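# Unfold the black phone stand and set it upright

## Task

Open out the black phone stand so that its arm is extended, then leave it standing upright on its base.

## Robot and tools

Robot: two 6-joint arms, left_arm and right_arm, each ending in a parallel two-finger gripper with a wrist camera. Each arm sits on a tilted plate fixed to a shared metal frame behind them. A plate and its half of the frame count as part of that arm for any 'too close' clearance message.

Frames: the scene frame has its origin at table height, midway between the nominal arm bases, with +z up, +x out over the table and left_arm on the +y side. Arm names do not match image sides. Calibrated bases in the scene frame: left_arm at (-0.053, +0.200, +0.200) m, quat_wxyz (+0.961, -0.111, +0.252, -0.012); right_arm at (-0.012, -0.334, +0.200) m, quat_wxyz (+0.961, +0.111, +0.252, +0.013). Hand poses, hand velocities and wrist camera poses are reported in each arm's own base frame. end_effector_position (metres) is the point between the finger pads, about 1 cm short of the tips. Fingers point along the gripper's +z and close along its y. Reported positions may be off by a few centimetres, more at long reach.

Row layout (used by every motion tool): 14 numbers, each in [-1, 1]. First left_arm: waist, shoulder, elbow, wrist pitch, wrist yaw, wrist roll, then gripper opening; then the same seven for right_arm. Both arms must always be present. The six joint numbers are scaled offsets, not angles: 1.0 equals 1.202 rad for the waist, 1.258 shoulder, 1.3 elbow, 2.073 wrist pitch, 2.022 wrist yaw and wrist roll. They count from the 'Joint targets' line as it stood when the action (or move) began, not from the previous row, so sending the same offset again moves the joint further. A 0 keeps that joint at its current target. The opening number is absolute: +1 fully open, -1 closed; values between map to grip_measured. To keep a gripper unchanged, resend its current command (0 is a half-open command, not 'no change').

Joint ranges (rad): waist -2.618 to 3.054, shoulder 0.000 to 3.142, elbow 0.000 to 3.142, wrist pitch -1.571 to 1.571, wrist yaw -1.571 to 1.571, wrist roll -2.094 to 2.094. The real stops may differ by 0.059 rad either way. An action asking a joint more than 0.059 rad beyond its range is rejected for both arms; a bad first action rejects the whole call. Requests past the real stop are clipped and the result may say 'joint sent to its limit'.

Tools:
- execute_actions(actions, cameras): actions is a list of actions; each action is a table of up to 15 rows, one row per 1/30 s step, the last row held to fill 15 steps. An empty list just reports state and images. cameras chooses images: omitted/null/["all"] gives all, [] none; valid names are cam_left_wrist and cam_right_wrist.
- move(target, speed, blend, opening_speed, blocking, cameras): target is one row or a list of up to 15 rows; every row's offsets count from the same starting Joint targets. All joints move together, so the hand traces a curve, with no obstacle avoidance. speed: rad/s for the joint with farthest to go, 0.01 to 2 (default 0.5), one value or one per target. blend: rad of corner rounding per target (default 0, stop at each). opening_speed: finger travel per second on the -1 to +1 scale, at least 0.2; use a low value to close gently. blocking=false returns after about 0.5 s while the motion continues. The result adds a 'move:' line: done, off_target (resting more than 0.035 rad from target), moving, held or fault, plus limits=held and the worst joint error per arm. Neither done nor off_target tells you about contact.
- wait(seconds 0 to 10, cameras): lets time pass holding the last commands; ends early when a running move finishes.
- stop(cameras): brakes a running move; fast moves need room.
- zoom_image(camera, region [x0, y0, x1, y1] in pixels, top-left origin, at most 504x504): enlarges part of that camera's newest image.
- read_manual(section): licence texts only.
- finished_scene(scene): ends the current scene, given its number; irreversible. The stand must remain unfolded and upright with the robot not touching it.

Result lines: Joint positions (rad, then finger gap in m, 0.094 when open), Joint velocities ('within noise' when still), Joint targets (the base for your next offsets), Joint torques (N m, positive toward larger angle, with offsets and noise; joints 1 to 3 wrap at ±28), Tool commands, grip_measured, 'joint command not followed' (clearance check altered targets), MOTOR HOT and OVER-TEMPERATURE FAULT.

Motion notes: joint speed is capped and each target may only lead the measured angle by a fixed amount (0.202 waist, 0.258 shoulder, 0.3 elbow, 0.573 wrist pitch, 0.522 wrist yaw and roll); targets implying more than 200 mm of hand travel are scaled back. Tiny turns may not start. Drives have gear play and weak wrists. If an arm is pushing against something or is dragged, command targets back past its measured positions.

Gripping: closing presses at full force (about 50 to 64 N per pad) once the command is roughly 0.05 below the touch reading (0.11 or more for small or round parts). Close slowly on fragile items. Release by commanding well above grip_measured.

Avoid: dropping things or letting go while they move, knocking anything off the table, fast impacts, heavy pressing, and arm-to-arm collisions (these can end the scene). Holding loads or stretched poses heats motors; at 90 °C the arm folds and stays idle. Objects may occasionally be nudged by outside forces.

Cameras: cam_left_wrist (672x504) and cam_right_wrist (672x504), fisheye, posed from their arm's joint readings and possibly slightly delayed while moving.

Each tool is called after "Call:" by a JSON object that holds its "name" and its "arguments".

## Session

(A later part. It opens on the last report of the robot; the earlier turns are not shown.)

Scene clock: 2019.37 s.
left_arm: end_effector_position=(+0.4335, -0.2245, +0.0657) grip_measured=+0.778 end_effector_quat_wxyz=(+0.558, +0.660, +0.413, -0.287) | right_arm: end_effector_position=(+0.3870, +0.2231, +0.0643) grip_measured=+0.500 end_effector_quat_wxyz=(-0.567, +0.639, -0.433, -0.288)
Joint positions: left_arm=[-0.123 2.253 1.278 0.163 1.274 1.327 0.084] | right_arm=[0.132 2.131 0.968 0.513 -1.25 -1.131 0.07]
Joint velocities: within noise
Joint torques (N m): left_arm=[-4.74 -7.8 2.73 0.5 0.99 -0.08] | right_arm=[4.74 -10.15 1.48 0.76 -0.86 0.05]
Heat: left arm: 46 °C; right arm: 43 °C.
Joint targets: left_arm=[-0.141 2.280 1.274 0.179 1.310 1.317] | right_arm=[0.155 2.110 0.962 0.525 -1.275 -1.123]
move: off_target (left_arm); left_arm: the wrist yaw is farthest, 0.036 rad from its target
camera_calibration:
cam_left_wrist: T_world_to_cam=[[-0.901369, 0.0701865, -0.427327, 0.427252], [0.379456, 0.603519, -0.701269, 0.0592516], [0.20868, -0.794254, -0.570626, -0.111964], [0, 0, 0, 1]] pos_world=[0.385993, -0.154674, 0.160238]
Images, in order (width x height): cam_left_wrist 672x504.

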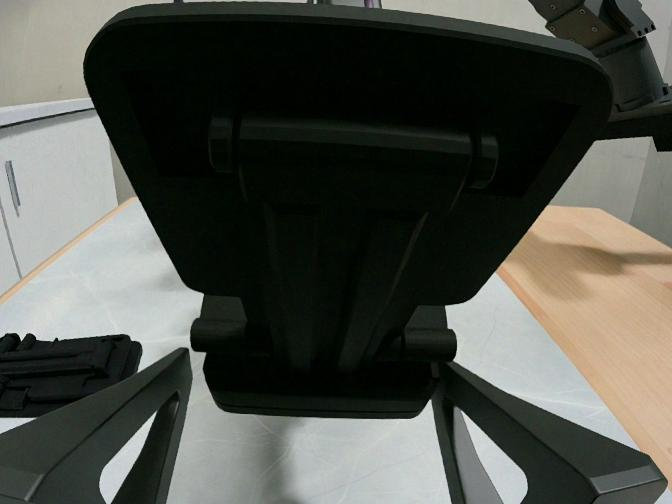

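Call:
{"name": "move", "arguments": {"target": [[0,0,0,0,0,0,0.78,0,0,0,0,0,0,-1],[0,0,0,0,0,0,0.3,0,0,0,0,0,0,-1],[0,0,0,0,0,0,-1,0,0,0,0,0,0,-1]], "opening_speed": 0.6}}

Scene clock: 2029.27 s.
left_arm: end_effector_position=(+0.4326, -0.2245, +0.0652) grip_measured=+0.504 end_effector_quat_wxyz=(+0.558, +0.660, +0.413, -0.288) | right_arm: end_effector_position=(+0.3875, +0.2232, +0.0649) grip_measured=+0.500 end_effector_quat_wxyz=(-0.569, +0.639, -0.431, -0.286)
Joint positions: left_arm=[-0.123 2.253 1.275 0.164 1.275 1.325 0.071] | right_arm=[0.132 2.131 0.968 0.519 -1.25 -1.131 0.07]
Joint velocities: within noise
Joint torques (N m): left_arm=[-4.72 -7.79 2.99 0.5 0.97 -0.07] | right_arm=[4.74 -10.15 1.5 0.71 -0.86 0.05]
Heat: left arm: 47 °C; right arm: 43 °C.
Joint targets: left_arm=[-0.141 2.280 1.274 0.179 1.310 1.317] | right_arm=[0.155 2.110 0.962 0.525 -1.275 -1.123]
move: done; target 2's new numbers were sent with left_arm's wrist yaw 0.036 rad from that target
camera_calibration:
cam_left_wrist: T_world_to_cam=[[-0.902661, 0.0704014, -0.424555, 0.426701], [0.377682, 0.602511, -0.703091, 0.0598564], [0.206301, -0.794999, -0.570453, -0.111212], [0, 0, 0, 1]] pos_world=[0.385503, -0.154518, 0.159802]
cam_right_wrist: T_world_to_cam=[[0.826656, -0.0437477, 0.561005, -0.352406], [0.413105, -0.629765, -0.657831, 0.0613377], [0.382079, 0.775553, -0.502526, -0.17], [0, 0, 0, 1]] pos_world=[0.330933, 0.155055, 0.152622]

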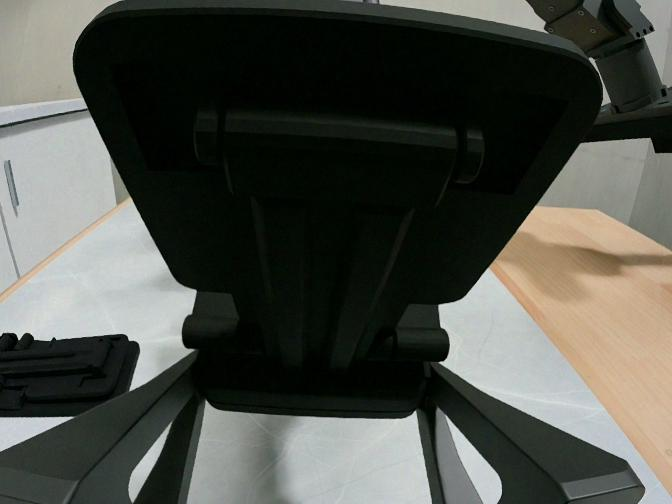

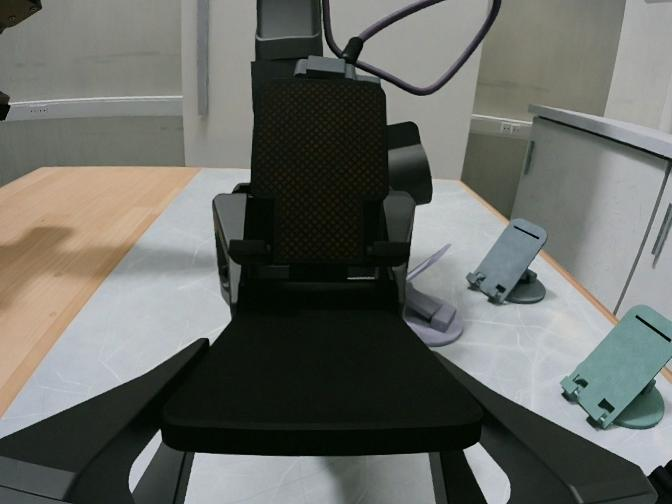

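Call:
{"name": "move", "arguments": {"target": [[0,0,0,0,0,0,-1,0,0,0,0,0,0,-1],[0,0,0,0,0,0,-1,0,0,0,0,0,0,0.78],[0,0,0,0,0,0,-1,-0.1373,-0.0954,0.0292,-0.2581,-0.0346,-0.1864,0.78]], "speed": 0.35, "opening_speed": 1}}

Scene clock: 2054.77 s.
left_arm: end_effector_position=(+0.4326, -0.2245, +0.0645) grip_measured=+0.503 end_effector_quat_wxyz=(+0.557, +0.659, +0.414, -0.289) | right_arm: end_effector_position=(+0.3738, +0.1713, +0.0810) grip_measured=+0.778 end_effector_quat_wxyz=(-0.560, +0.638, -0.446, -0.282)
Joint positions: left_arm=[-0.123 2.254 1.275 0.164 1.275 1.325 0.071] | right_arm=[-0.006 2.015 0.989 0.015 -1.316 -1.49 0.084]
Joint velocities: within noise
Joint torques (N m): left_arm=[-4.74 -7.91 2.99 0.5 0.96 -0.07] | right_arm=[1.83 -10.21 3.11 -0.01 -0.96 -0.06]
Heat: left arm: 47 °C; right arm: 43 °C.
Joint targets: left_arm=[-0.141 2.280 1.274 0.179 1.310 1.317] | right_arm=[-0.010 1.990 1.000 -0.010 -1.345 -1.499]
move: done
camera_calibration:
cam_left_wrist: T_world_to_cam=[[-0.903306, 0.0704814, -0.423167, 0.426549], [0.376611, 0.602644, -0.703551, 0.0599327], [0.205432, -0.794891, -0.570916, -0.111139], [0, 0, 0, 1]] pos_world=[0.385565, -0.154525, 0.159216]
cam_right_wrist: T_world_to_cam=[[0.837161, -0.0475503, 0.544885, -0.3543], [0.387223, -0.652054, -0.651832, 0.0578747], [0.386289, 0.75668, -0.527462, -0.112802], [0, 0, 0, 1]] pos_world=[0.31777, 0.106246, 0.171278]

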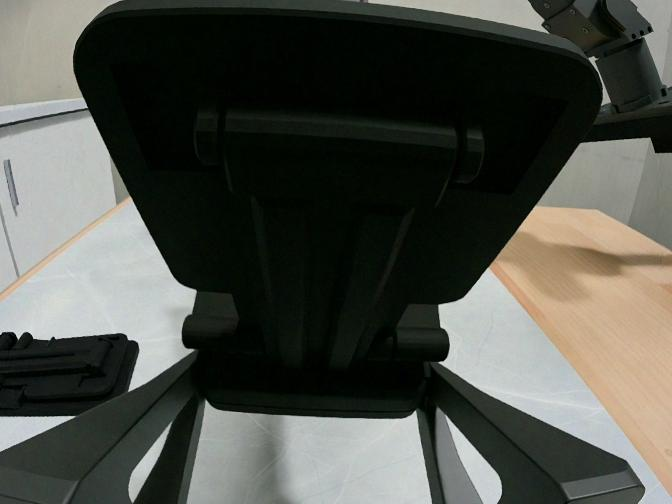

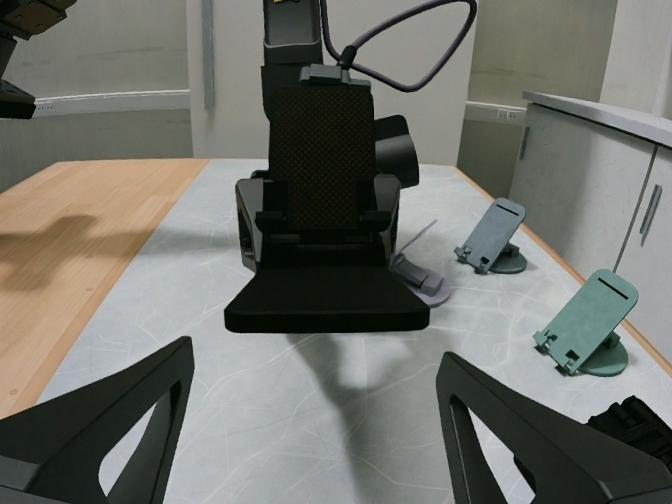

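Call:
{"name": "execute_actions", "arguments": {"actions": []}}

Scene clock: 2089.50 s.
left_arm: end_effector_position=(+0.4326, -0.2245, +0.0645) grip_measured=+0.503 end_effector_quat_wxyz=(+0.557, +0.659, +0.414, -0.289) | right_arm: end_effector_position=(+0.3737, +0.1713, +0.0809) grip_measured=+0.778 end_effector_quat_wxyz=(-0.560, +0.638, -0.447, -0.283)
Joint positions: left_arm=[-0.123 2.254 1.275 0.164 1.275 1.325 0.071] | right_arm=[-0.006 2.015 0.989 0.013 -1.316 -1.49 0.084]
Joint velocities: within noise
Joint torques (N m): left_arm=[-4.72 -7.9 2.99 0.5 0.96 -0.07] | right_arm=[1.83 -10.21 3.11 0 -0.96 -0.07]
Heat: left arm: 45 °C; right arm: 43 °C.
Joint targets: left_arm=[-0.141 2.280 1.274 0.179 1.310 1.317] | right_arm=[-0.010 1.990 1.000 -0.010 -1.345 -1.499]
Tool commands: left_gripper/opening=-1.0 right_gripper/opening=+0.78
camera_calibration:
cam_left_wrist: T_world_to_cam=[[-0.903306, 0.0704814, -0.423167, 0.426549], [0.376611, 0.602644, -0.703551, 0.0599327], [0.205432, -0.794891, -0.570916, -0.111139], [0, 0, 0, 1]] pos_world=[0.385565, -0.154525, 0.159216]
cam_right_wrist: T_world_to_cam=[[0.837996, -0.0475551, 0.5436, -0.35433], [0.386223, -0.652048, -0.652431, 0.0582937], [0.385479, 0.756685, -0.528047, -0.112445], [0, 0, 0, 1]] pos_world=[0.317758, 0.106246, 0.17127]

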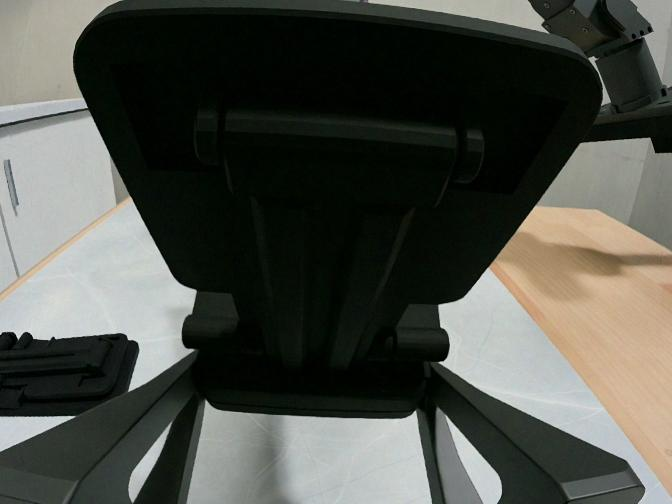

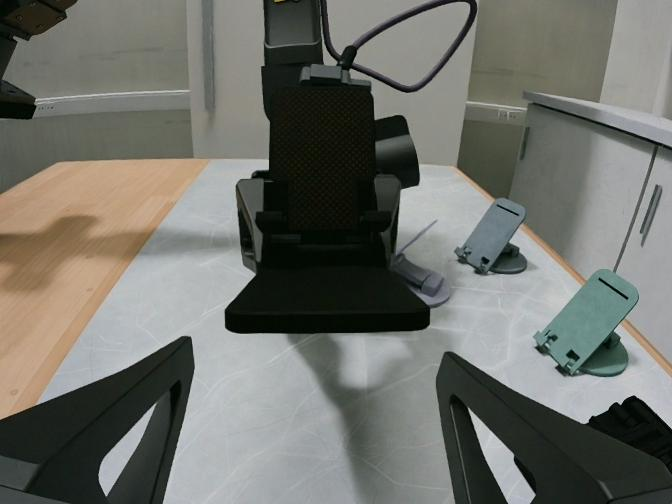

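Call:
{"name": "move", "arguments": {"target": [-0.1639,-0.1017,-0.03,-0.0135,-0.2415,-0.0579,-1,0,0,0,0,0,0,0.78], "speed": 0.3}}

Scene clock: 2100.93 s.
left_arm: end_effector_position=(+0.4353, -0.2784, +0.0305) grip_measured=+0.503 end_effector_quat_wxyz=(+0.473, +0.696, +0.510, -0.178) | right_arm: end_effector_position=(+0.3734, +0.1713, +0.0807) grip_measured=+0.778 end_effector_quat_wxyz=(-0.559, +0.639, -0.446, -0.282)
Joint positions: left_arm=[-0.318 2.194 1.24 0.164 0.811 1.209 0.071] | right_arm=[-0.006 2.015 0.989 0.01 -1.316 -1.495 0.084]
Joint velocities: within noise
Joint torques (N m): left_arm=[-5.76 -12.97 3.14 0.39 0.67 -0.08] | right_arm=[1.83 -10.21 3.11 0.02 -0.95 -0.06]
Heat: left arm: 46 °C; right arm: 44 °C.
Joint targets: left_arm=[-0.338 2.152 1.235 0.151 0.822 1.200] | right_arm=[-0.010 1.990 1.000 -0.010 -1.345 -1.499]
move: off_target (left_arm); left_arm: the shoulder is farthest, 0.042 rad from its target
camera_calibration:
cam_left_wrist: T_world_to_cam=[[-0.917404, 0.0371084, -0.396222, 0.414439], [0.244671, 0.837827, -0.488038, 0.183719], [0.313856, -0.544672, -0.777706, -0.14524], [0, 0, 0, 1]] pos_world=[0.380842, -0.248412, 0.140918]
cam_right_wrist: T_world_to_cam=[[0.837291, -0.0463903, 0.544786, -0.354008], [0.387766, -0.652071, -0.651491, 0.0576412], [0.385462, 0.756737, -0.527985, -0.112437], [0, 0, 0, 1]] pos_world=[0.317397, 0.106249, 0.171047]

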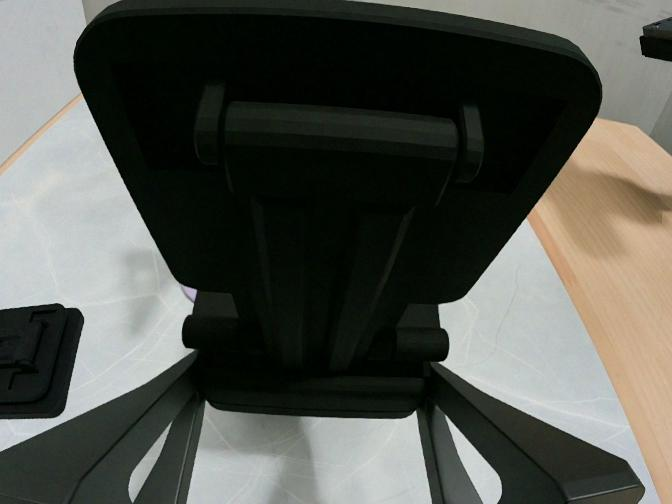

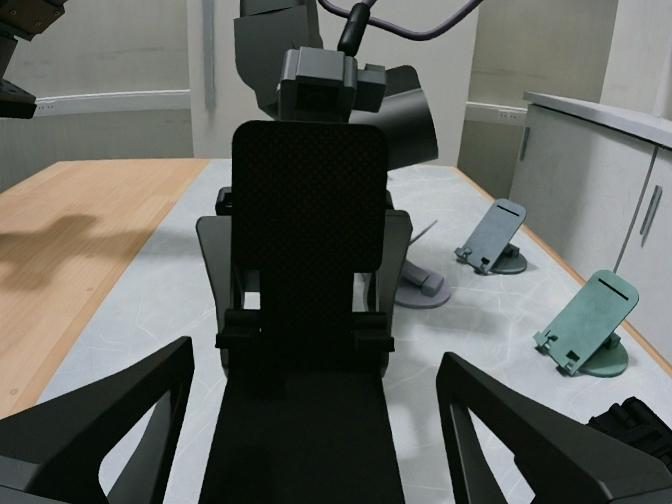

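Call:
{"name": "move", "arguments": {"target": [0,0,0,0,0,0,-1,0.1377,-0.294,-0.0505,-0.1135,0.2201,0.042,0.84], "speed": 0.4}}

Call:
{"name": "zoom_image", "arguments": {"camera": "cam_right_wrist", "region": [80, 0, 580, 504]}}

Scene clock: 2156.87 s.
left_arm: end_effector_position=(+0.4355, -0.2782, +0.0303) grip_measured=+0.503 end_effector_quat_wxyz=(+0.472, +0.696, +0.511, -0.178) | right_arm: end_effector_position=(+0.3523, +0.1912, +0.1284) grip_measured=+0.838 end_effector_quat_wxyz=(-0.480, +0.700, -0.505, -0.155)
Joint positions: left_arm=[-0.318 2.194 1.24 0.164 0.809 1.209 0.071] | right_arm=[0.138 1.639 0.945 -0.217 -0.901 -1.426 0.086]
Joint velocities: within noise
Joint torques (N m): left_arm=[-5.76 -12.98 3.14 0.39 0.66 -0.07] | right_arm=[3.47 -9.02 3.4 0.15 -0.54 0.07]
Heat: left arm: 47 °C; right arm: 44 °C.
Joint targets: left_arm=[-0.338 2.152 1.235 0.151 0.822 1.200] | right_arm=[0.156 1.620 0.934 -0.245 -0.900 -1.415]
move: off_target (left_arm); left_arm: the shoulder is farthest, 0.042 rad from its target
camera_calibration:
cam_left_wrist: T_world_to_cam=[[-0.917309, 0.0365285, -0.396497, 0.414359], [0.243932, 0.838596, -0.487087, 0.183996], [0.314708, -0.543528, -0.778162, -0.145375], [0, 0, 0, 1]] pos_world=[0.380963, -0.24845, 0.140789]
cam_right_wrist: T_world_to_cam=[[0.801252, 0.0387945, 0.597068, -0.371766], [0.329302, -0.861756, -0.385924, 0.136443], [0.499555, 0.505838, -0.703258, -0.0639399], [0, 0, 0, 1]] pos_world=[0.284889, 0.164346, 0.22966]

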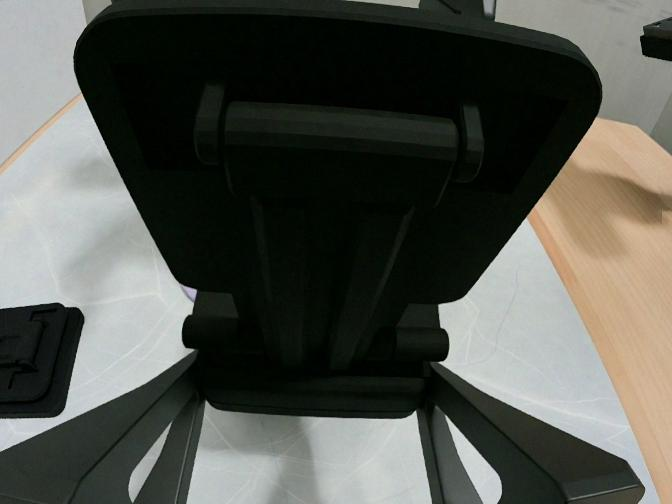

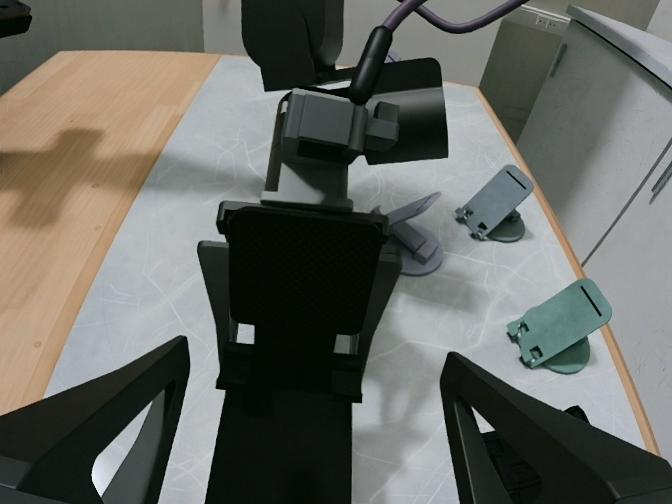

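Scaled by 1.000.

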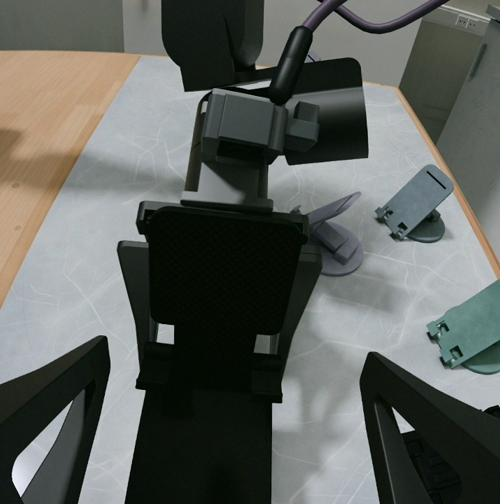

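Call:
{"name": "move", "arguments": {"target": [0,0,0,0,0,0,-1,0.1057,0.147,0.016,0.1327,0.0247,0.0767,0.84], "speed": 0.15}}

Scene clock: 2226.83 s.
left_arm: end_effector_position=(+0.4355, -0.2782, +0.0303) grip_measured=+0.503 end_effector_quat_wxyz=(+0.472, +0.696, +0.511, -0.178) | right_arm: end_effector_position=(+0.3616, +0.2372, +0.0963) grip_measured=+0.838 end_effector_quat_wxyz=(-0.475, +0.697, -0.507, -0.178)
Joint positions: left_arm=[-0.318 2.194 1.24 0.164 0.809 1.209 0.071] | right_arm=[0.263 1.783 0.945 0.01 -0.852 -1.271 0.086]
Joint velocities: within noise
Joint torques (N m): left_arm=[-5.76 -12.97 3.14 0.39 0.66 -0.07] | right_arm=[4.44 -6.27 4.74 0.73 -0.54 0.06]
Heat: left arm: 48 °C; right arm: 40 °C.
Joint targets: left_arm=[-0.338 2.152 1.235 0.151 0.822 1.200] | right_arm=[0.283 1.805 0.955 0.030 -0.850 -1.259]
move: off_target (left_arm); left_arm: the shoulder is farthest, 0.042 rad from its target
camera_calibration:
cam_left_wrist: T_world_to_cam=[[-0.917309, 0.0365285, -0.396497, 0.414359], [0.243932, 0.838596, -0.487087, 0.183996], [0.314708, -0.543528, -0.778162, -0.145375], [0, 0, 0, 1]] pos_world=[0.380963, -0.24845, 0.140789]
cam_right_wrist: T_world_to_cam=[[0.824318, 0.0417312, 0.564586, -0.367736], [0.327423, -0.848707, -0.415319, 0.161078], [0.461836, 0.527214, -0.713269, -0.104818], [0, 0, 0, 1]] pos_world=[0.2988, 0.207316, 0.199754]

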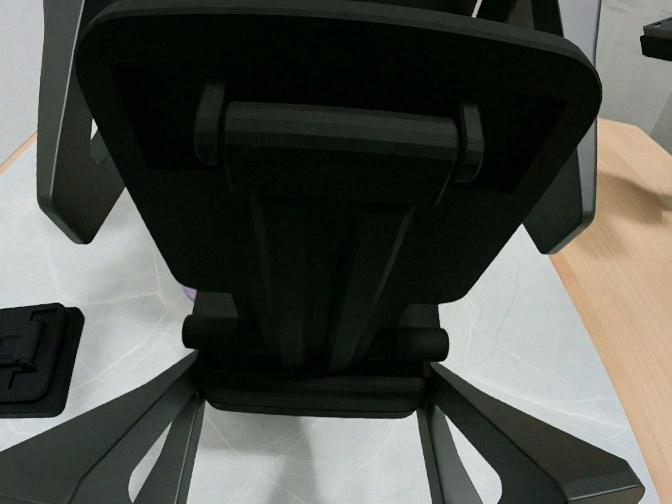

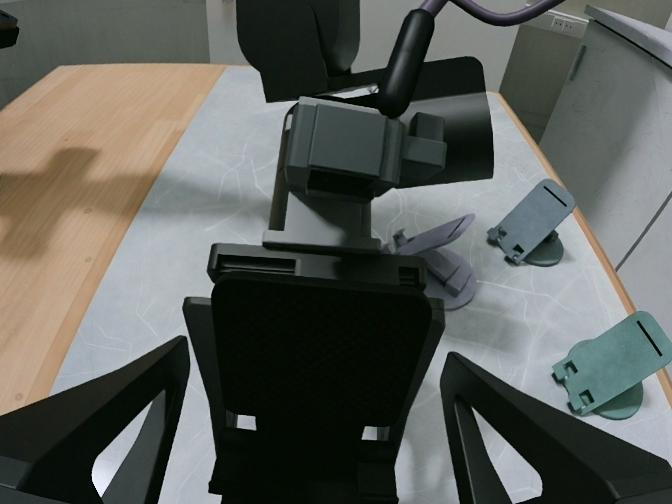

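Call:
{"name": "move", "arguments": {"target": [0,0,0,0,0,0,-1,0,0,0,0,0,0,-1], "opening_speed": 0.6}}

Scene clock: 2237.23 s.
left_arm: end_effector_position=(+0.4357, -0.2781, +0.0302) grip_measured=+0.503 end_effector_quat_wxyz=(+0.471, +0.694, +0.514, -0.179) | right_arm: end_effector_position=(+0.3620, +0.2371, +0.0964) grip_measured=+0.317 end_effector_quat_wxyz=(-0.475, +0.696, -0.508, -0.177)
Joint positions: left_arm=[-0.318 2.194 1.24 0.164 0.808 1.2 0.071] | right_arm=[0.263 1.783 0.945 0.012 -0.851 -1.269 0.062]
Joint velocities: within noise
Joint torques (N m): left_arm=[-5.75 -12.98 3.14 0.39 0.69 -0.05] | right_arm=[4.45 -6.27 4.74 0.72 -0.54 0.05]
Heat: left arm: 48 °C; right arm: 38 °C.
Joint targets: left_arm=[-0.338 2.152 1.235 0.151 0.822 1.200] | right_arm=[0.283 1.805 0.955 0.030 -0.850 -1.259]
move: off_target (left_arm); left_arm: the shoulder is farthest, 0.042 rad from its target
camera_calibration:
cam_left_wrist: T_world_to_cam=[[-0.920399, 0.0309413, -0.389754, 0.414063], [0.235632, 0.839385, -0.489806, 0.187685], [0.311998, -0.542656, -0.77986, -0.143996], [0, 0, 0, 1]] pos_world=[0.381805, -0.248492, 0.141015]
cam_right_wrist: T_world_to_cam=[[0.824119, 0.0404499, 0.56497, -0.367737], [0.326111, -0.849427, -0.41488, 0.161503], [0.463119, 0.526153, -0.71322, -0.10514], [0, 0, 0, 1]] pos_world=[0.299083, 0.207379, 0.199777]

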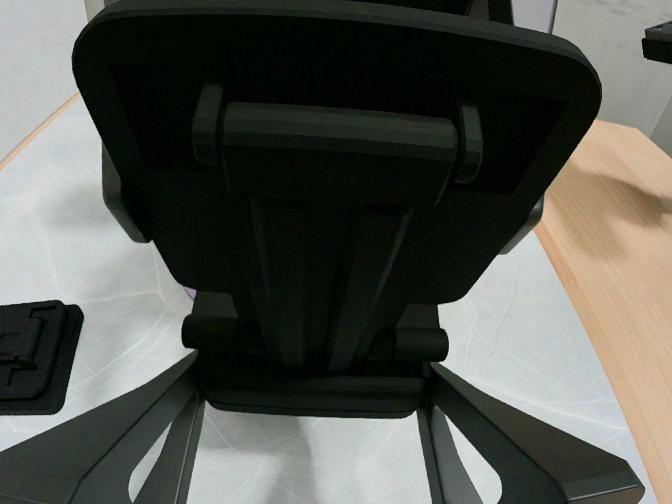

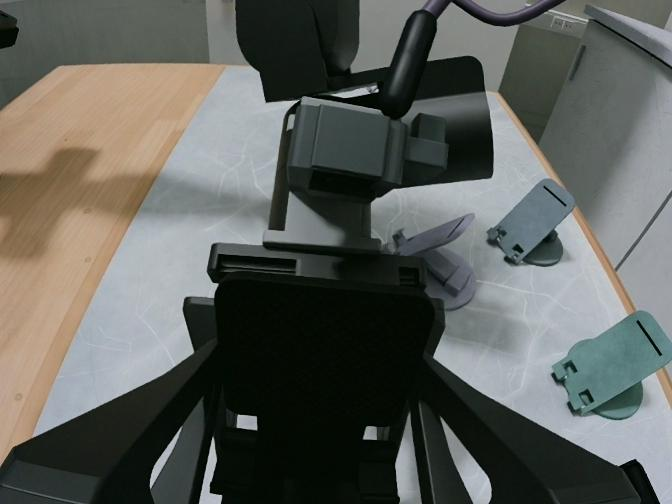

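Call:
{"name": "move", "arguments": {"target": [0,0,0,0,0,0,-1,0.033,-0.075,0.003,-0.025,0.014,0.02,-1], "speed": 0.15}}

Scene clock: 2247.07 s.
left_arm: end_effector_position=(+0.4354, -0.2794, +0.0383) grip_measured=+0.503 end_effector_quat_wxyz=(+0.477, +0.693, +0.509, -0.181) | right_arm: end_effector_position=(+0.3607, +0.2415, +0.1040) grip_measured=+0.317 end_effector_quat_wxyz=(-0.471, +0.697, -0.517, -0.161)
Joint positions: left_arm=[-0.318 2.179 1.24 0.163 0.818 1.198 0.071] | right_arm=[0.29 1.745 0.945 -0.004 -0.794 -1.24 0.062]
Joint velocities: within noise
Joint torques (N m): left_arm=[-5.74 -11.77 3.25 0.43 0.58 -0.04] | right_arm=[5.42 -10.35 5.38 0.43 -0.85 0.17]
Heat: left arm: 49 °C; right arm: 38 °C.
Joint targets: left_arm=[-0.338 2.152 1.235 0.151 0.822 1.200] | right_arm=[0.323 1.710 0.959 -0.022 -0.821 -1.219]
move: done
camera_calibration:
cam_left_wrist: T_world_to_cam=[[-0.916455, 0.0325629, -0.39881, 0.416073], [0.246033, 0.831869, -0.497456, 0.186491], [0.315559, -0.554016, -0.770382, -0.143327], [0, 0, 0, 1]] pos_world=[0.380657, -0.24809, 0.148289]
cam_right_wrist: T_world_to_cam=[[0.819881, 0.0341932, 0.571511, -0.368881], [0.307686, -0.868129, -0.389462, 0.177293], [0.482829, 0.495159, -0.722284, -0.100087], [0, 0, 0, 1]] pos_world=[0.296213, 0.216085, 0.207577]

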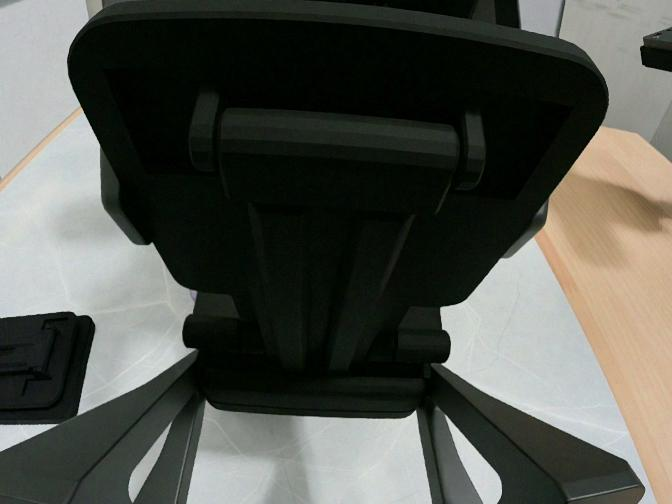

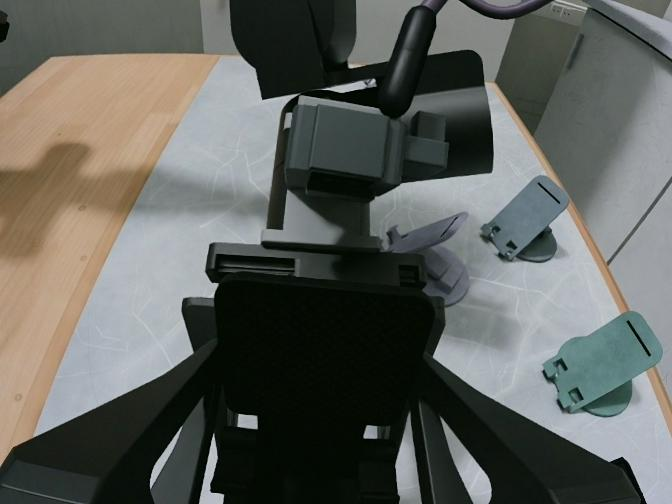

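Call:
{"name": "move", "arguments": {"target": [0.0055,0.035,0.011,0.0024,0.0025,0.004,-1,0.022,-0.045,0.003,-0.02,0.014,0.01,-1], "speed": 0.12}}

Scene clock: 2256.47 s.
left_arm: end_effector_position=(+0.4303, -0.2829, +0.0424) grip_measured=+0.503 end_effector_quat_wxyz=(+0.482, +0.693, +0.497, -0.198) | right_arm: end_effector_position=(+0.3556, +0.2431, +0.1097) grip_measured=+0.317 end_effector_quat_wxyz=(-0.459, +0.698, -0.529, -0.149)
Joint positions: left_arm=[-0.318 2.179 1.24 0.164 0.86 1.198 0.071] | right_arm=[0.315 1.702 0.945 -0.05 -0.739 -1.22 0.062]
Joint velocities: within noise
Joint torques (N m): left_arm=[-5.11 -8.38 4.53 0.45 0.18 0.06] | right_arm=[5.55 -11.19 6 0.48 -1.16 0.18]
Heat: left arm: 50 °C; right arm: 40 °C.
Joint targets: left_arm=[-0.332 2.196 1.249 0.156 0.827 1.208] | right_arm=[0.349 1.654 0.963 -0.063 -0.793 -1.199]
move: off_target (right_arm); right_arm: the wrist yaw is farthest, 0.054 rad from its target
camera_calibration:
cam_left_wrist: T_world_to_cam=[[-0.918271, 0.0485984, -0.392959, 0.418223], [0.266428, 0.809999, -0.522416, 0.17878], [0.292907, -0.584415, -0.756746, -0.139985], [0, 0, 0, 1]] pos_world=[0.377413, -0.246946, 0.151809]
cam_right_wrist: T_world_to_cam=[[0.824803, 0.0334499, 0.56443, -0.368763], [0.283828, -0.88786, -0.362141, 0.19277], [0.489021, 0.458896, -0.741804, -0.0855536], [0, 0, 0, 1]] pos_world=[0.291281, 0.222748, 0.214487]

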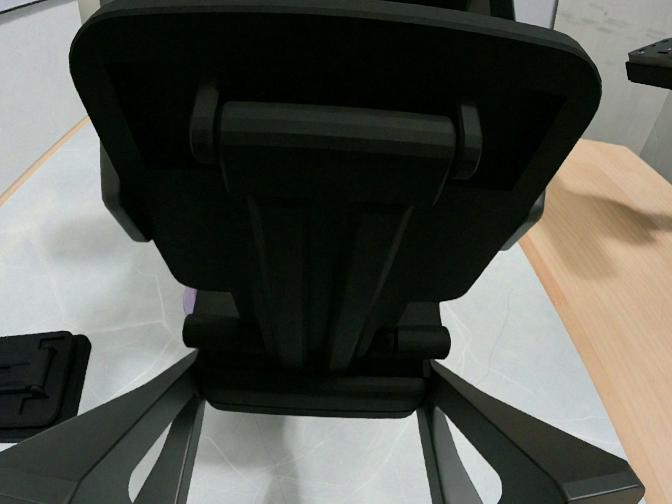

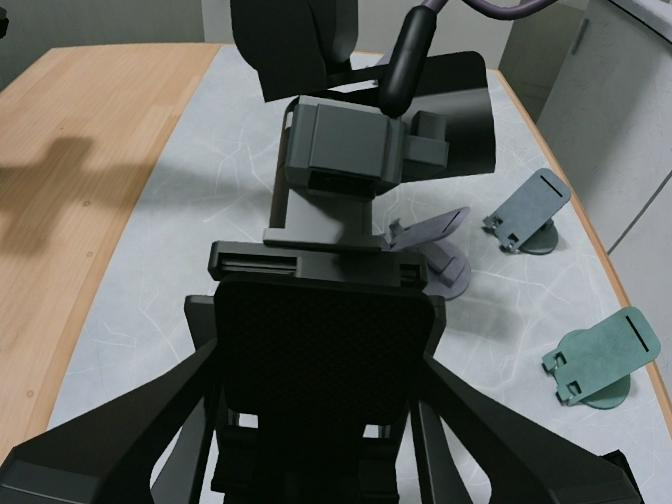

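Call:
{"name": "move", "arguments": {"target": [0,0.0,0,0,-0.05,0,-1,0.005,-0.015,0.0,-0.0,-0.06,0,-1], "speed": 0.12}}

Scene clock: 2280.33 s.
left_arm: end_effector_position=(+0.4308, -0.2849, +0.0434) grip_measured=+0.503 end_effector_quat_wxyz=(+0.483, +0.694, +0.496, -0.196) | right_arm: end_effector_position=(+0.3548, +0.2428, +0.1125) grip_measured=+0.317 end_effector_quat_wxyz=(-0.460, +0.698, -0.529, -0.149)
Joint positions: left_arm=[-0.323 2.179 1.243 0.167 0.855 1.197 0.071] | right_arm=[0.315 1.693 0.945 -0.056 -0.739 -1.22 0.062]
Joint velocities: within noise
Joint torques (N m): left_arm=[-4.71 -8.4 4.25 0.43 -0.84 0.07] | right_arm=[6.04 -11.97 6.04 0.54 -2.61 0.18]
Heat: left arm: 49 °C; right arm: 43 °C.
Joint targets: left_arm=[-0.332 2.196 1.249 0.156 0.726 1.208] | right_arm=[0.355 1.635 0.963 -0.063 -0.914 -1.199]
move: off_target (left_arm, right_arm); left_arm: the wrist yaw is farthest, 0.129 rad from its target; right_arm: the wrist yaw is farthest, 0.176 rad from its target
camera_calibration:
cam_left_wrist: T_world_to_cam=[[-0.916063, 0.0494668, -0.397971, 0.418695], [0.269788, 0.810251, -0.520295, 0.179325], [0.296719, -0.583991, -0.755587, -0.142146], [0, 0, 0, 1]] pos_world=[0.377349, -0.249022, 0.152527]
cam_right_wrist: T_world_to_cam=[[0.823153, 0.0329126, 0.566865, -0.369223], [0.284884, -0.887516, -0.362155, 0.193308], [0.491182, 0.4596, -0.739938, -0.0841543], [0, 0, 0, 1]] pos_world=[0.290191, 0.222394, 0.217038]

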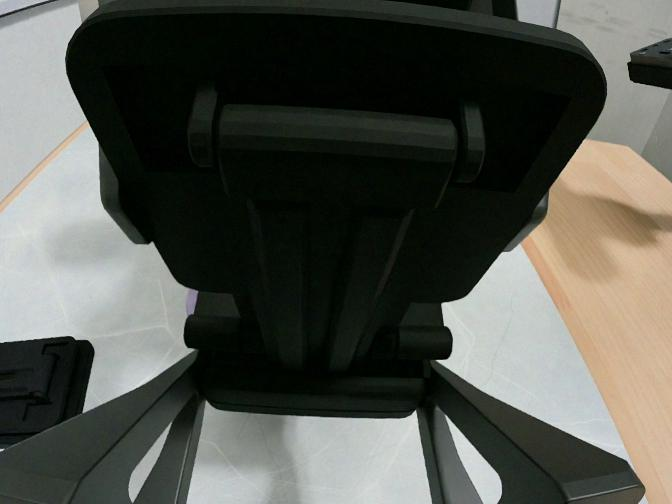

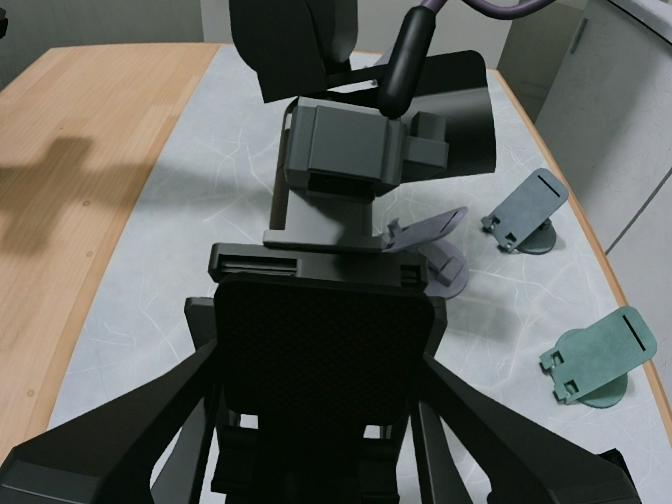

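Call:
{"name": "move", "arguments": {"target": [0,0.02,0,0,-0.06,0,-1,0.0,-0.03,0.0,-0.0,-0.05,0,-1], "speed": 0.12}}

Scene clock: 2285.17 s.
left_arm: end_effector_position=(+0.4413, -0.2805, +0.0343) grip_measured=+0.503 end_effector_quat_wxyz=(+0.472, +0.698, +0.516, -0.153) | right_arm: end_effector_position=(+0.3435, +0.2509, +0.1345) grip_measured=+0.317 end_effector_quat_wxyz=(-0.483, +0.698, -0.498, -0.177)
Joint positions: left_arm=[-0.334 2.179 1.243 0.169 0.751 1.203 0.071] | right_arm=[0.315 1.656 0.945 -0.058 -0.828 -1.22 0.062]
Joint velocities: within noise
Joint torques (N m): left_arm=[-3.84 -6.56 4.29 0.44 -1.05 0.04] | right_arm=[5.96 -11.95 6.26 0.58 -2.77 0.17]
Heat: left arm: 49 °C; right arm: 43 °C.
Joint targets: left_arm=[-0.332 2.221 1.249 0.156 0.605 1.208] | right_arm=[0.355 1.597 0.963 -0.063 -1.015 -1.199]
move: off_target (left_arm, right_arm); left_arm: the wrist yaw is farthest, 0.146 rad from its target; right_arm: the wrist yaw is farthest, 0.187 rad from its target
camera_calibration:
cam_left_wrist: T_world_to_cam=[[-0.905949, 0.0221194, -0.422809, 0.413134], [0.233158, 0.85963, -0.454613, 0.196014], [0.353404, -0.510437, -0.783938, -0.152948], [0, 0, 0, 1]] pos_world=[0.382629, -0.255708, 0.143886]
cam_right_wrist: T_world_to_cam=[[0.812687, 0.0436957, 0.581059, -0.373634], [0.3447, -0.840044, -0.418937, 0.186895], [0.46981, 0.540756, -0.697755, -0.0847172], [0, 0, 0, 1]] pos_world=[0.279026, 0.219138, 0.236289]

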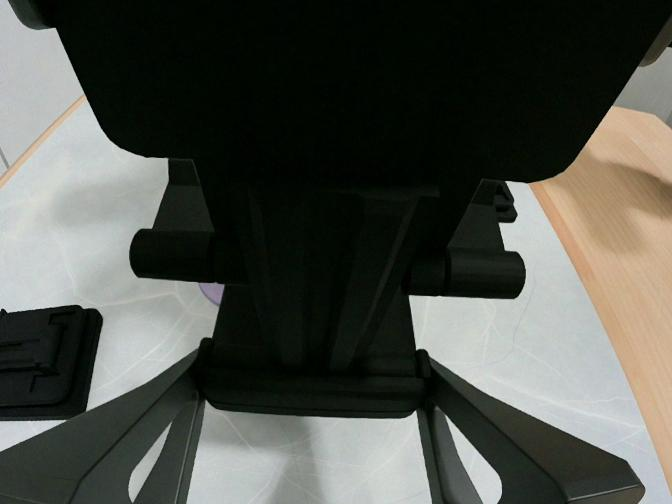

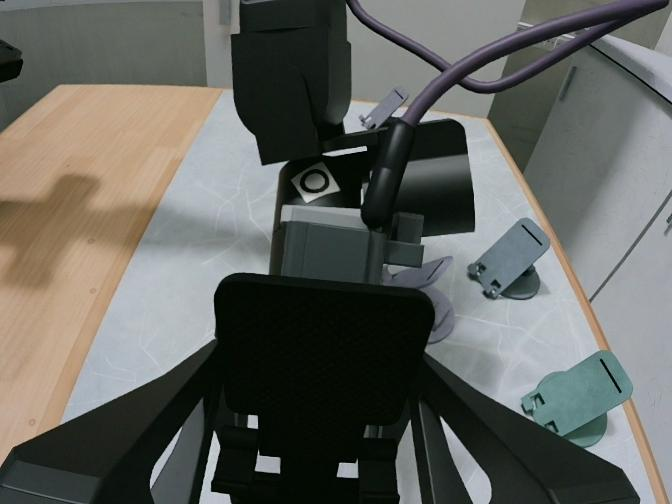

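Call:
{"name": "move", "arguments": {"target": [0,0.0,0,0,-0.01,0,-1,0.025,-0.04,0.0,-0.02,-0.01,0.02,-1], "speed": 0.12}}

Scene clock: 2292.10 s.
left_arm: end_effector_position=(+0.4429, -0.2808, +0.0331) grip_measured=+0.503 end_effector_quat_wxyz=(+0.470, +0.700, +0.518, -0.145) | right_arm: end_effector_position=(+0.3331, +0.2569, +0.1507) grip_measured=+0.317 end_effector_quat_wxyz=(-0.491, +0.698, -0.487, -0.186)
Joint positions: left_arm=[-0.338 2.179 1.245 0.169 0.731 1.206 0.071] | right_arm=[0.332 1.61 0.945 -0.079 -0.846 -1.203 0.062]
Joint velocities: within noise
Joint torques (N m): left_arm=[-3.43 -6.54 4.26 0.44 -1.05 0.04] | right_arm=[7.05 -12.08 6.5 0.44 -2.79 0.41]
Heat: left arm: 48 °C; right arm: 44 °C.
Joint targets: left_arm=[-0.332 2.221 1.249 0.156 0.584 1.208] | right_arm=[0.385 1.547 0.963 -0.105 -1.036 -1.158]
move: off_target (left_arm, right_arm); left_arm: the wrist yaw is farthest, 0.146 rad from its target; right_arm: the wrist yaw is farthest, 0.189 rad from its target
camera_calibration:
cam_left_wrist: T_world_to_cam=[[-0.902498, 0.0204299, -0.430209, 0.412386], [0.229888, 0.867533, -0.441064, 0.198571], [0.36421, -0.49696, -0.787643, -0.155446], [0, 0, 0, 1]] pos_world=[0.383144, -0.257942, 0.142559]
cam_right_wrist: T_world_to_cam=[[0.808872, 0.0481769, 0.586008, -0.375557], [0.365442, -0.821958, -0.436849, 0.193458], [0.460628, 0.567507, -0.682465, -0.0778584], [0, 0, 0, 1]] pos_world=[0.268944, 0.221293, 0.251455]

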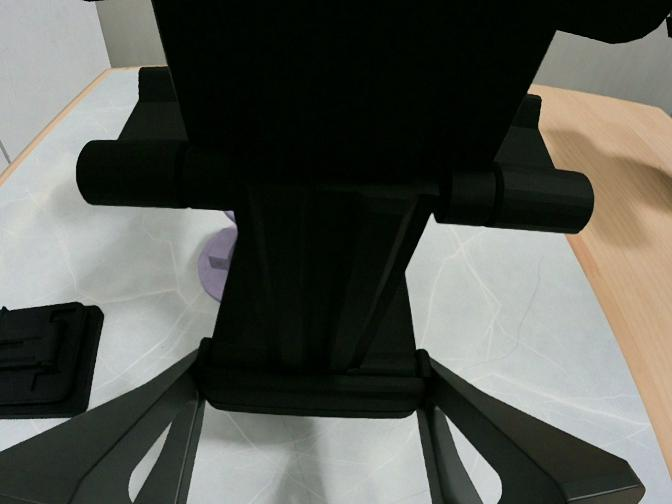

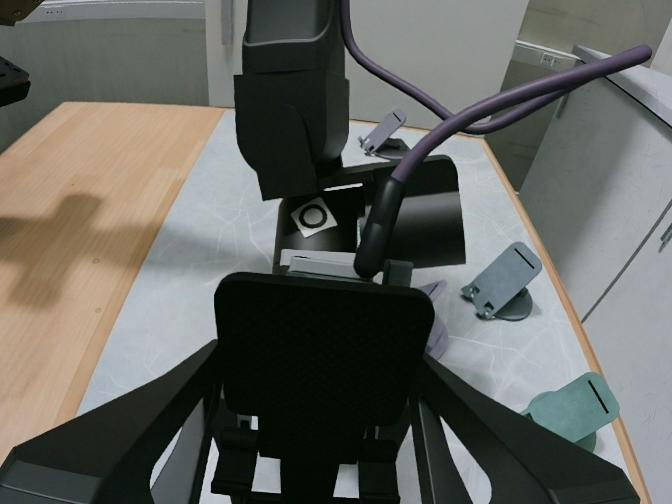

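Call:
{"name": "move", "arguments": {"target": [0,0.0,0,0,-0.01,0,-1,0.03,-0.03,0.01,-0.02,-0.01,0.02,-1], "speed": 0.12}}

Scene clock: 2303.80 s.
left_arm: end_effector_position=(+0.4382, -0.2865, +0.0345) grip_measured=+0.503 end_effector_quat_wxyz=(+0.471, +0.701, +0.513, -0.155) | right_arm: end_effector_position=(+0.3288, +0.2567, +0.1551) grip_measured=+0.316 end_effector_quat_wxyz=(-0.486, +0.696, -0.494, -0.186)
Joint positions: left_arm=[-0.347 2.179 1.245 0.169 0.748 1.2 0.071] | right_arm=[0.339 1.584 0.945 -0.108 -0.831 -1.188 0.062]
Joint velocities: within noise
Joint torques (N m): left_arm=[-2.74 -6.53 4.26 0.44 -1.47 0.04] | right_arm=[9.31 -12.89 7.82 0.32 -3.19 0.68]
Heat: left arm: 47 °C; right arm: 45 °C.
Joint targets: left_arm=[-0.332 2.221 1.249 0.156 0.564 1.208] | right_arm=[0.421 1.509 0.976 -0.146 -1.056 -1.118]
move: off_target (left_arm, right_arm); left_arm: the wrist yaw is farthest, 0.184 rad from its target; right_arm: the wrist yaw is farthest, 0.225 rad from its target
camera_calibration:
cam_left_wrist: T_world_to_cam=[[-0.905829, 0.0314939, -0.422471, 0.413196], [0.241615, 0.85755, -0.454125, 0.197639], [0.347988, -0.513435, -0.784403, -0.153151], [0, 0, 0, 1]] pos_world=[0.379827, -0.261131, 0.144184]
cam_right_wrist: T_world_to_cam=[[0.816746, 0.0439385, 0.575323, -0.374455], [0.35118, -0.829002, -0.435233, 0.203028], [0.45782, 0.557516, -0.692514, -0.0676818], [0, 0, 0, 1]] pos_world=[0.265521, 0.222498, 0.256926]

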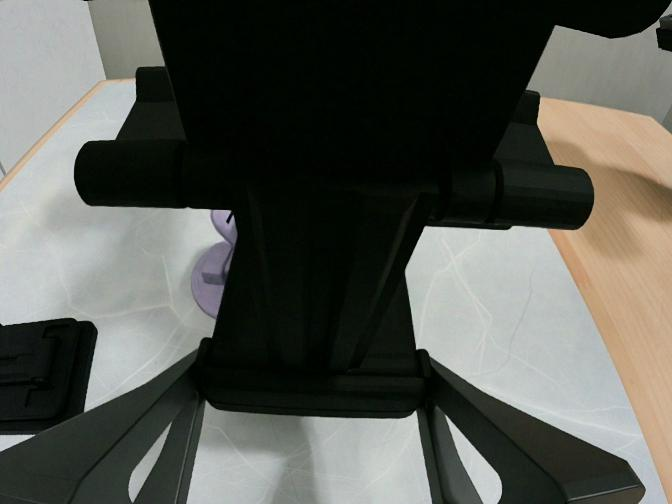

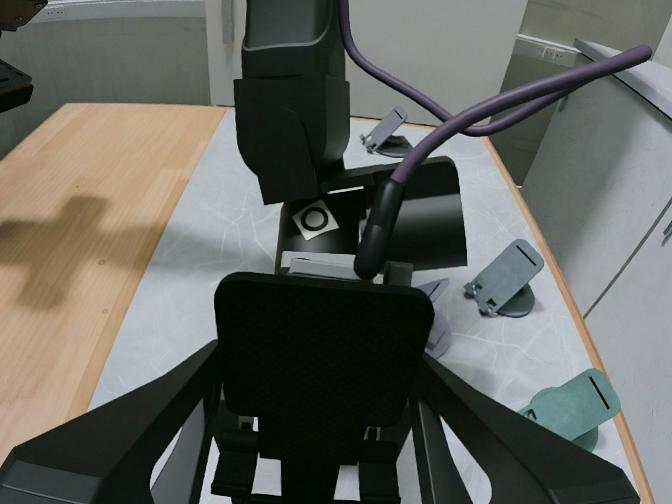

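Call:
{"name": "move", "arguments": {"target": [0,-0.02,0,0,0.09,0,-1,-0.05,0.035,-0.015,0.01,0.095,-0.02,-1], "speed": 0.15}}

Scene clock: 2309.73 s.
left_arm: end_effector_position=(+0.4380, -0.2852, +0.0358) grip_measured=+0.503 end_effector_quat_wxyz=(+0.473, +0.699, +0.512, -0.161) | right_arm: end_effector_position=(+0.3308, +0.2554, +0.1538) grip_measured=+0.316 end_effector_quat_wxyz=(-0.484, +0.696, -0.499, -0.180)
Joint positions: left_arm=[-0.341 2.179 1.245 0.169 0.763 1.198 0.071] | right_arm=[0.339 1.584 0.945 -0.108 -0.815 -1.186 0.062]
Joint velocities: within noise
Joint torques (N m): left_arm=[-3.15 -8.38 4.25 0.44 0.33 0.06] | right_arm=[4.34 -9.51 6.05 0.52 -1.1 0.24]
Heat: left arm: 47 °C; right arm: 44 °C.
Joint targets: left_arm=[-0.332 2.196 1.249 0.156 0.746 1.208] | right_arm=[0.361 1.553 0.956 -0.126 -0.864 -1.158]
move: off_target (right_arm); right_arm: the wrist yaw is farthest, 0.048 rad from its target
camera_calibration:
cam_left_wrist: T_world_to_cam=[[-0.907739, 0.0308795, -0.418397, 0.414048], [0.242934, 0.851765, -0.464197, 0.195319], [0.342042, -0.523013, -0.780682, -0.151674], [0, 0, 0, 1]] pos_world=[0.380277, -0.258479, 0.145493]
cam_right_wrist: T_world_to_cam=[[0.816004, 0.0396359, 0.576686, -0.374119], [0.342143, -0.837236, -0.426585, 0.204446], [0.465914, 0.545404, -0.696749, -0.0677711], [0, 0, 0, 1]] pos_world=[0.266908, 0.222961, 0.255743]

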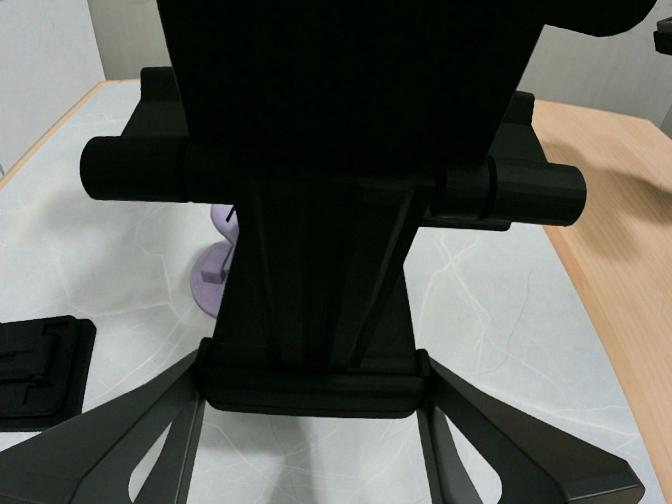

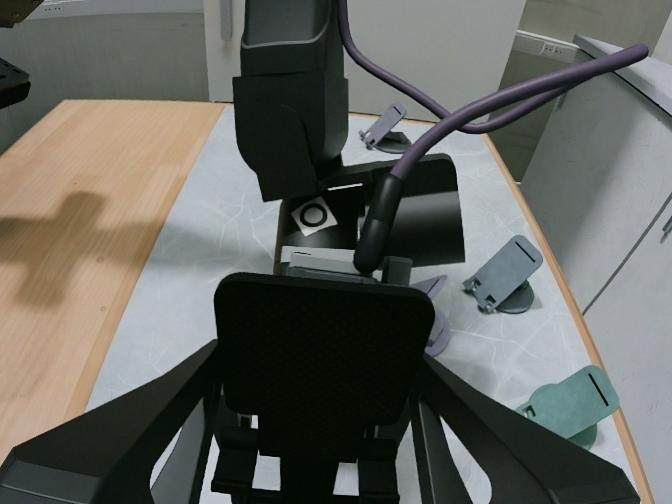

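Call:
{"name": "move", "arguments": {"target": [[0,0,0,0,0,0,-1,0,0,0,0,0,0,0.84],[0,0,0,0,0,0,-1,-0.1057,-0.147,-0.01,-0.11,-0.03,-0.08,0.86]], "speed": 0.25}}

Scene clock: 2321.07 s.
left_arm: end_effector_position=(+0.4464, -0.2750, +0.0334) grip_measured=+0.503 end_effector_quat_wxyz=(+0.471, +0.695, +0.524, -0.144) | right_arm: end_effector_position=(+0.3074, +0.2188, +0.2014) grip_measured=+0.858 end_effector_quat_wxyz=(-0.508, +0.701, -0.474, -0.161)
Joint positions: left_arm=[-0.324 2.179 1.245 0.169 0.734 1.2 0.071] | right_arm=[0.238 1.389 0.945 -0.32 -0.895 -1.31 0.087]
Joint velocities: within noise
Joint torques (N m): left_arm=[-4.63 -8.4 4.22 0.44 0.64 0.04] | right_arm=[1.57 -8.08 5.57 0.31 -0.89 -0.06]
Heat: left arm: 48 °C; right arm: 42 °C.
Joint targets: left_arm=[-0.332 2.196 1.249 0.156 0.746 1.208] | right_arm=[0.234 1.368 0.943 -0.354 -0.924 -1.320]
move: done
camera_calibration:
cam_left_wrist: T_world_to_cam=[[-0.905102, 0.00547356, -0.42516, 0.412375], [0.214574, 0.869134, -0.445606, 0.20025], [0.367082, -0.494547, -0.787829, -0.154215], [0, 0, 0, 1]] pos_world=[0.386883, -0.252567, 0.143063]
cam_right_wrist: T_world_to_cam=[[0.769929, 0.039136, 0.636928, -0.378913], [0.384249, -0.825314, -0.413775, 0.183893], [0.509472, 0.563316, -0.650471, -0.0303866], [0, 0, 0, 1]] pos_world=[0.236557, 0.183716, 0.297665]

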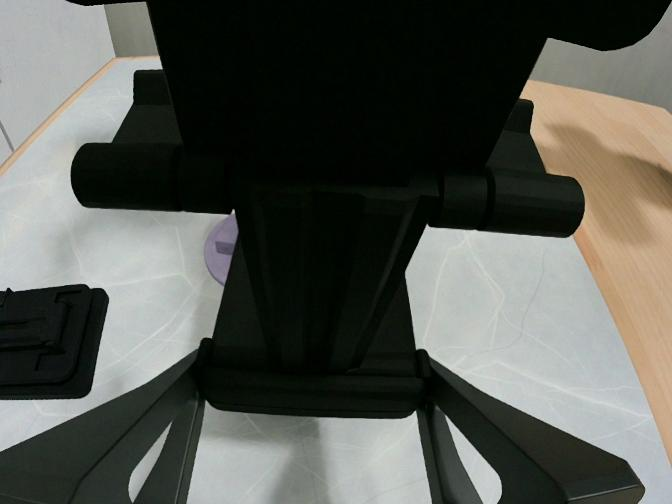

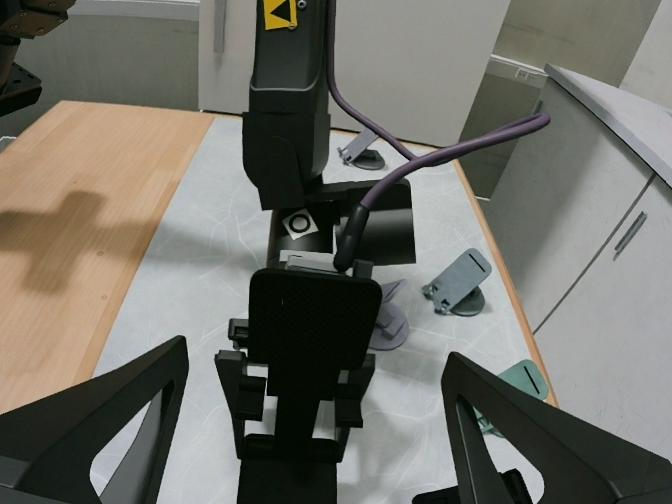

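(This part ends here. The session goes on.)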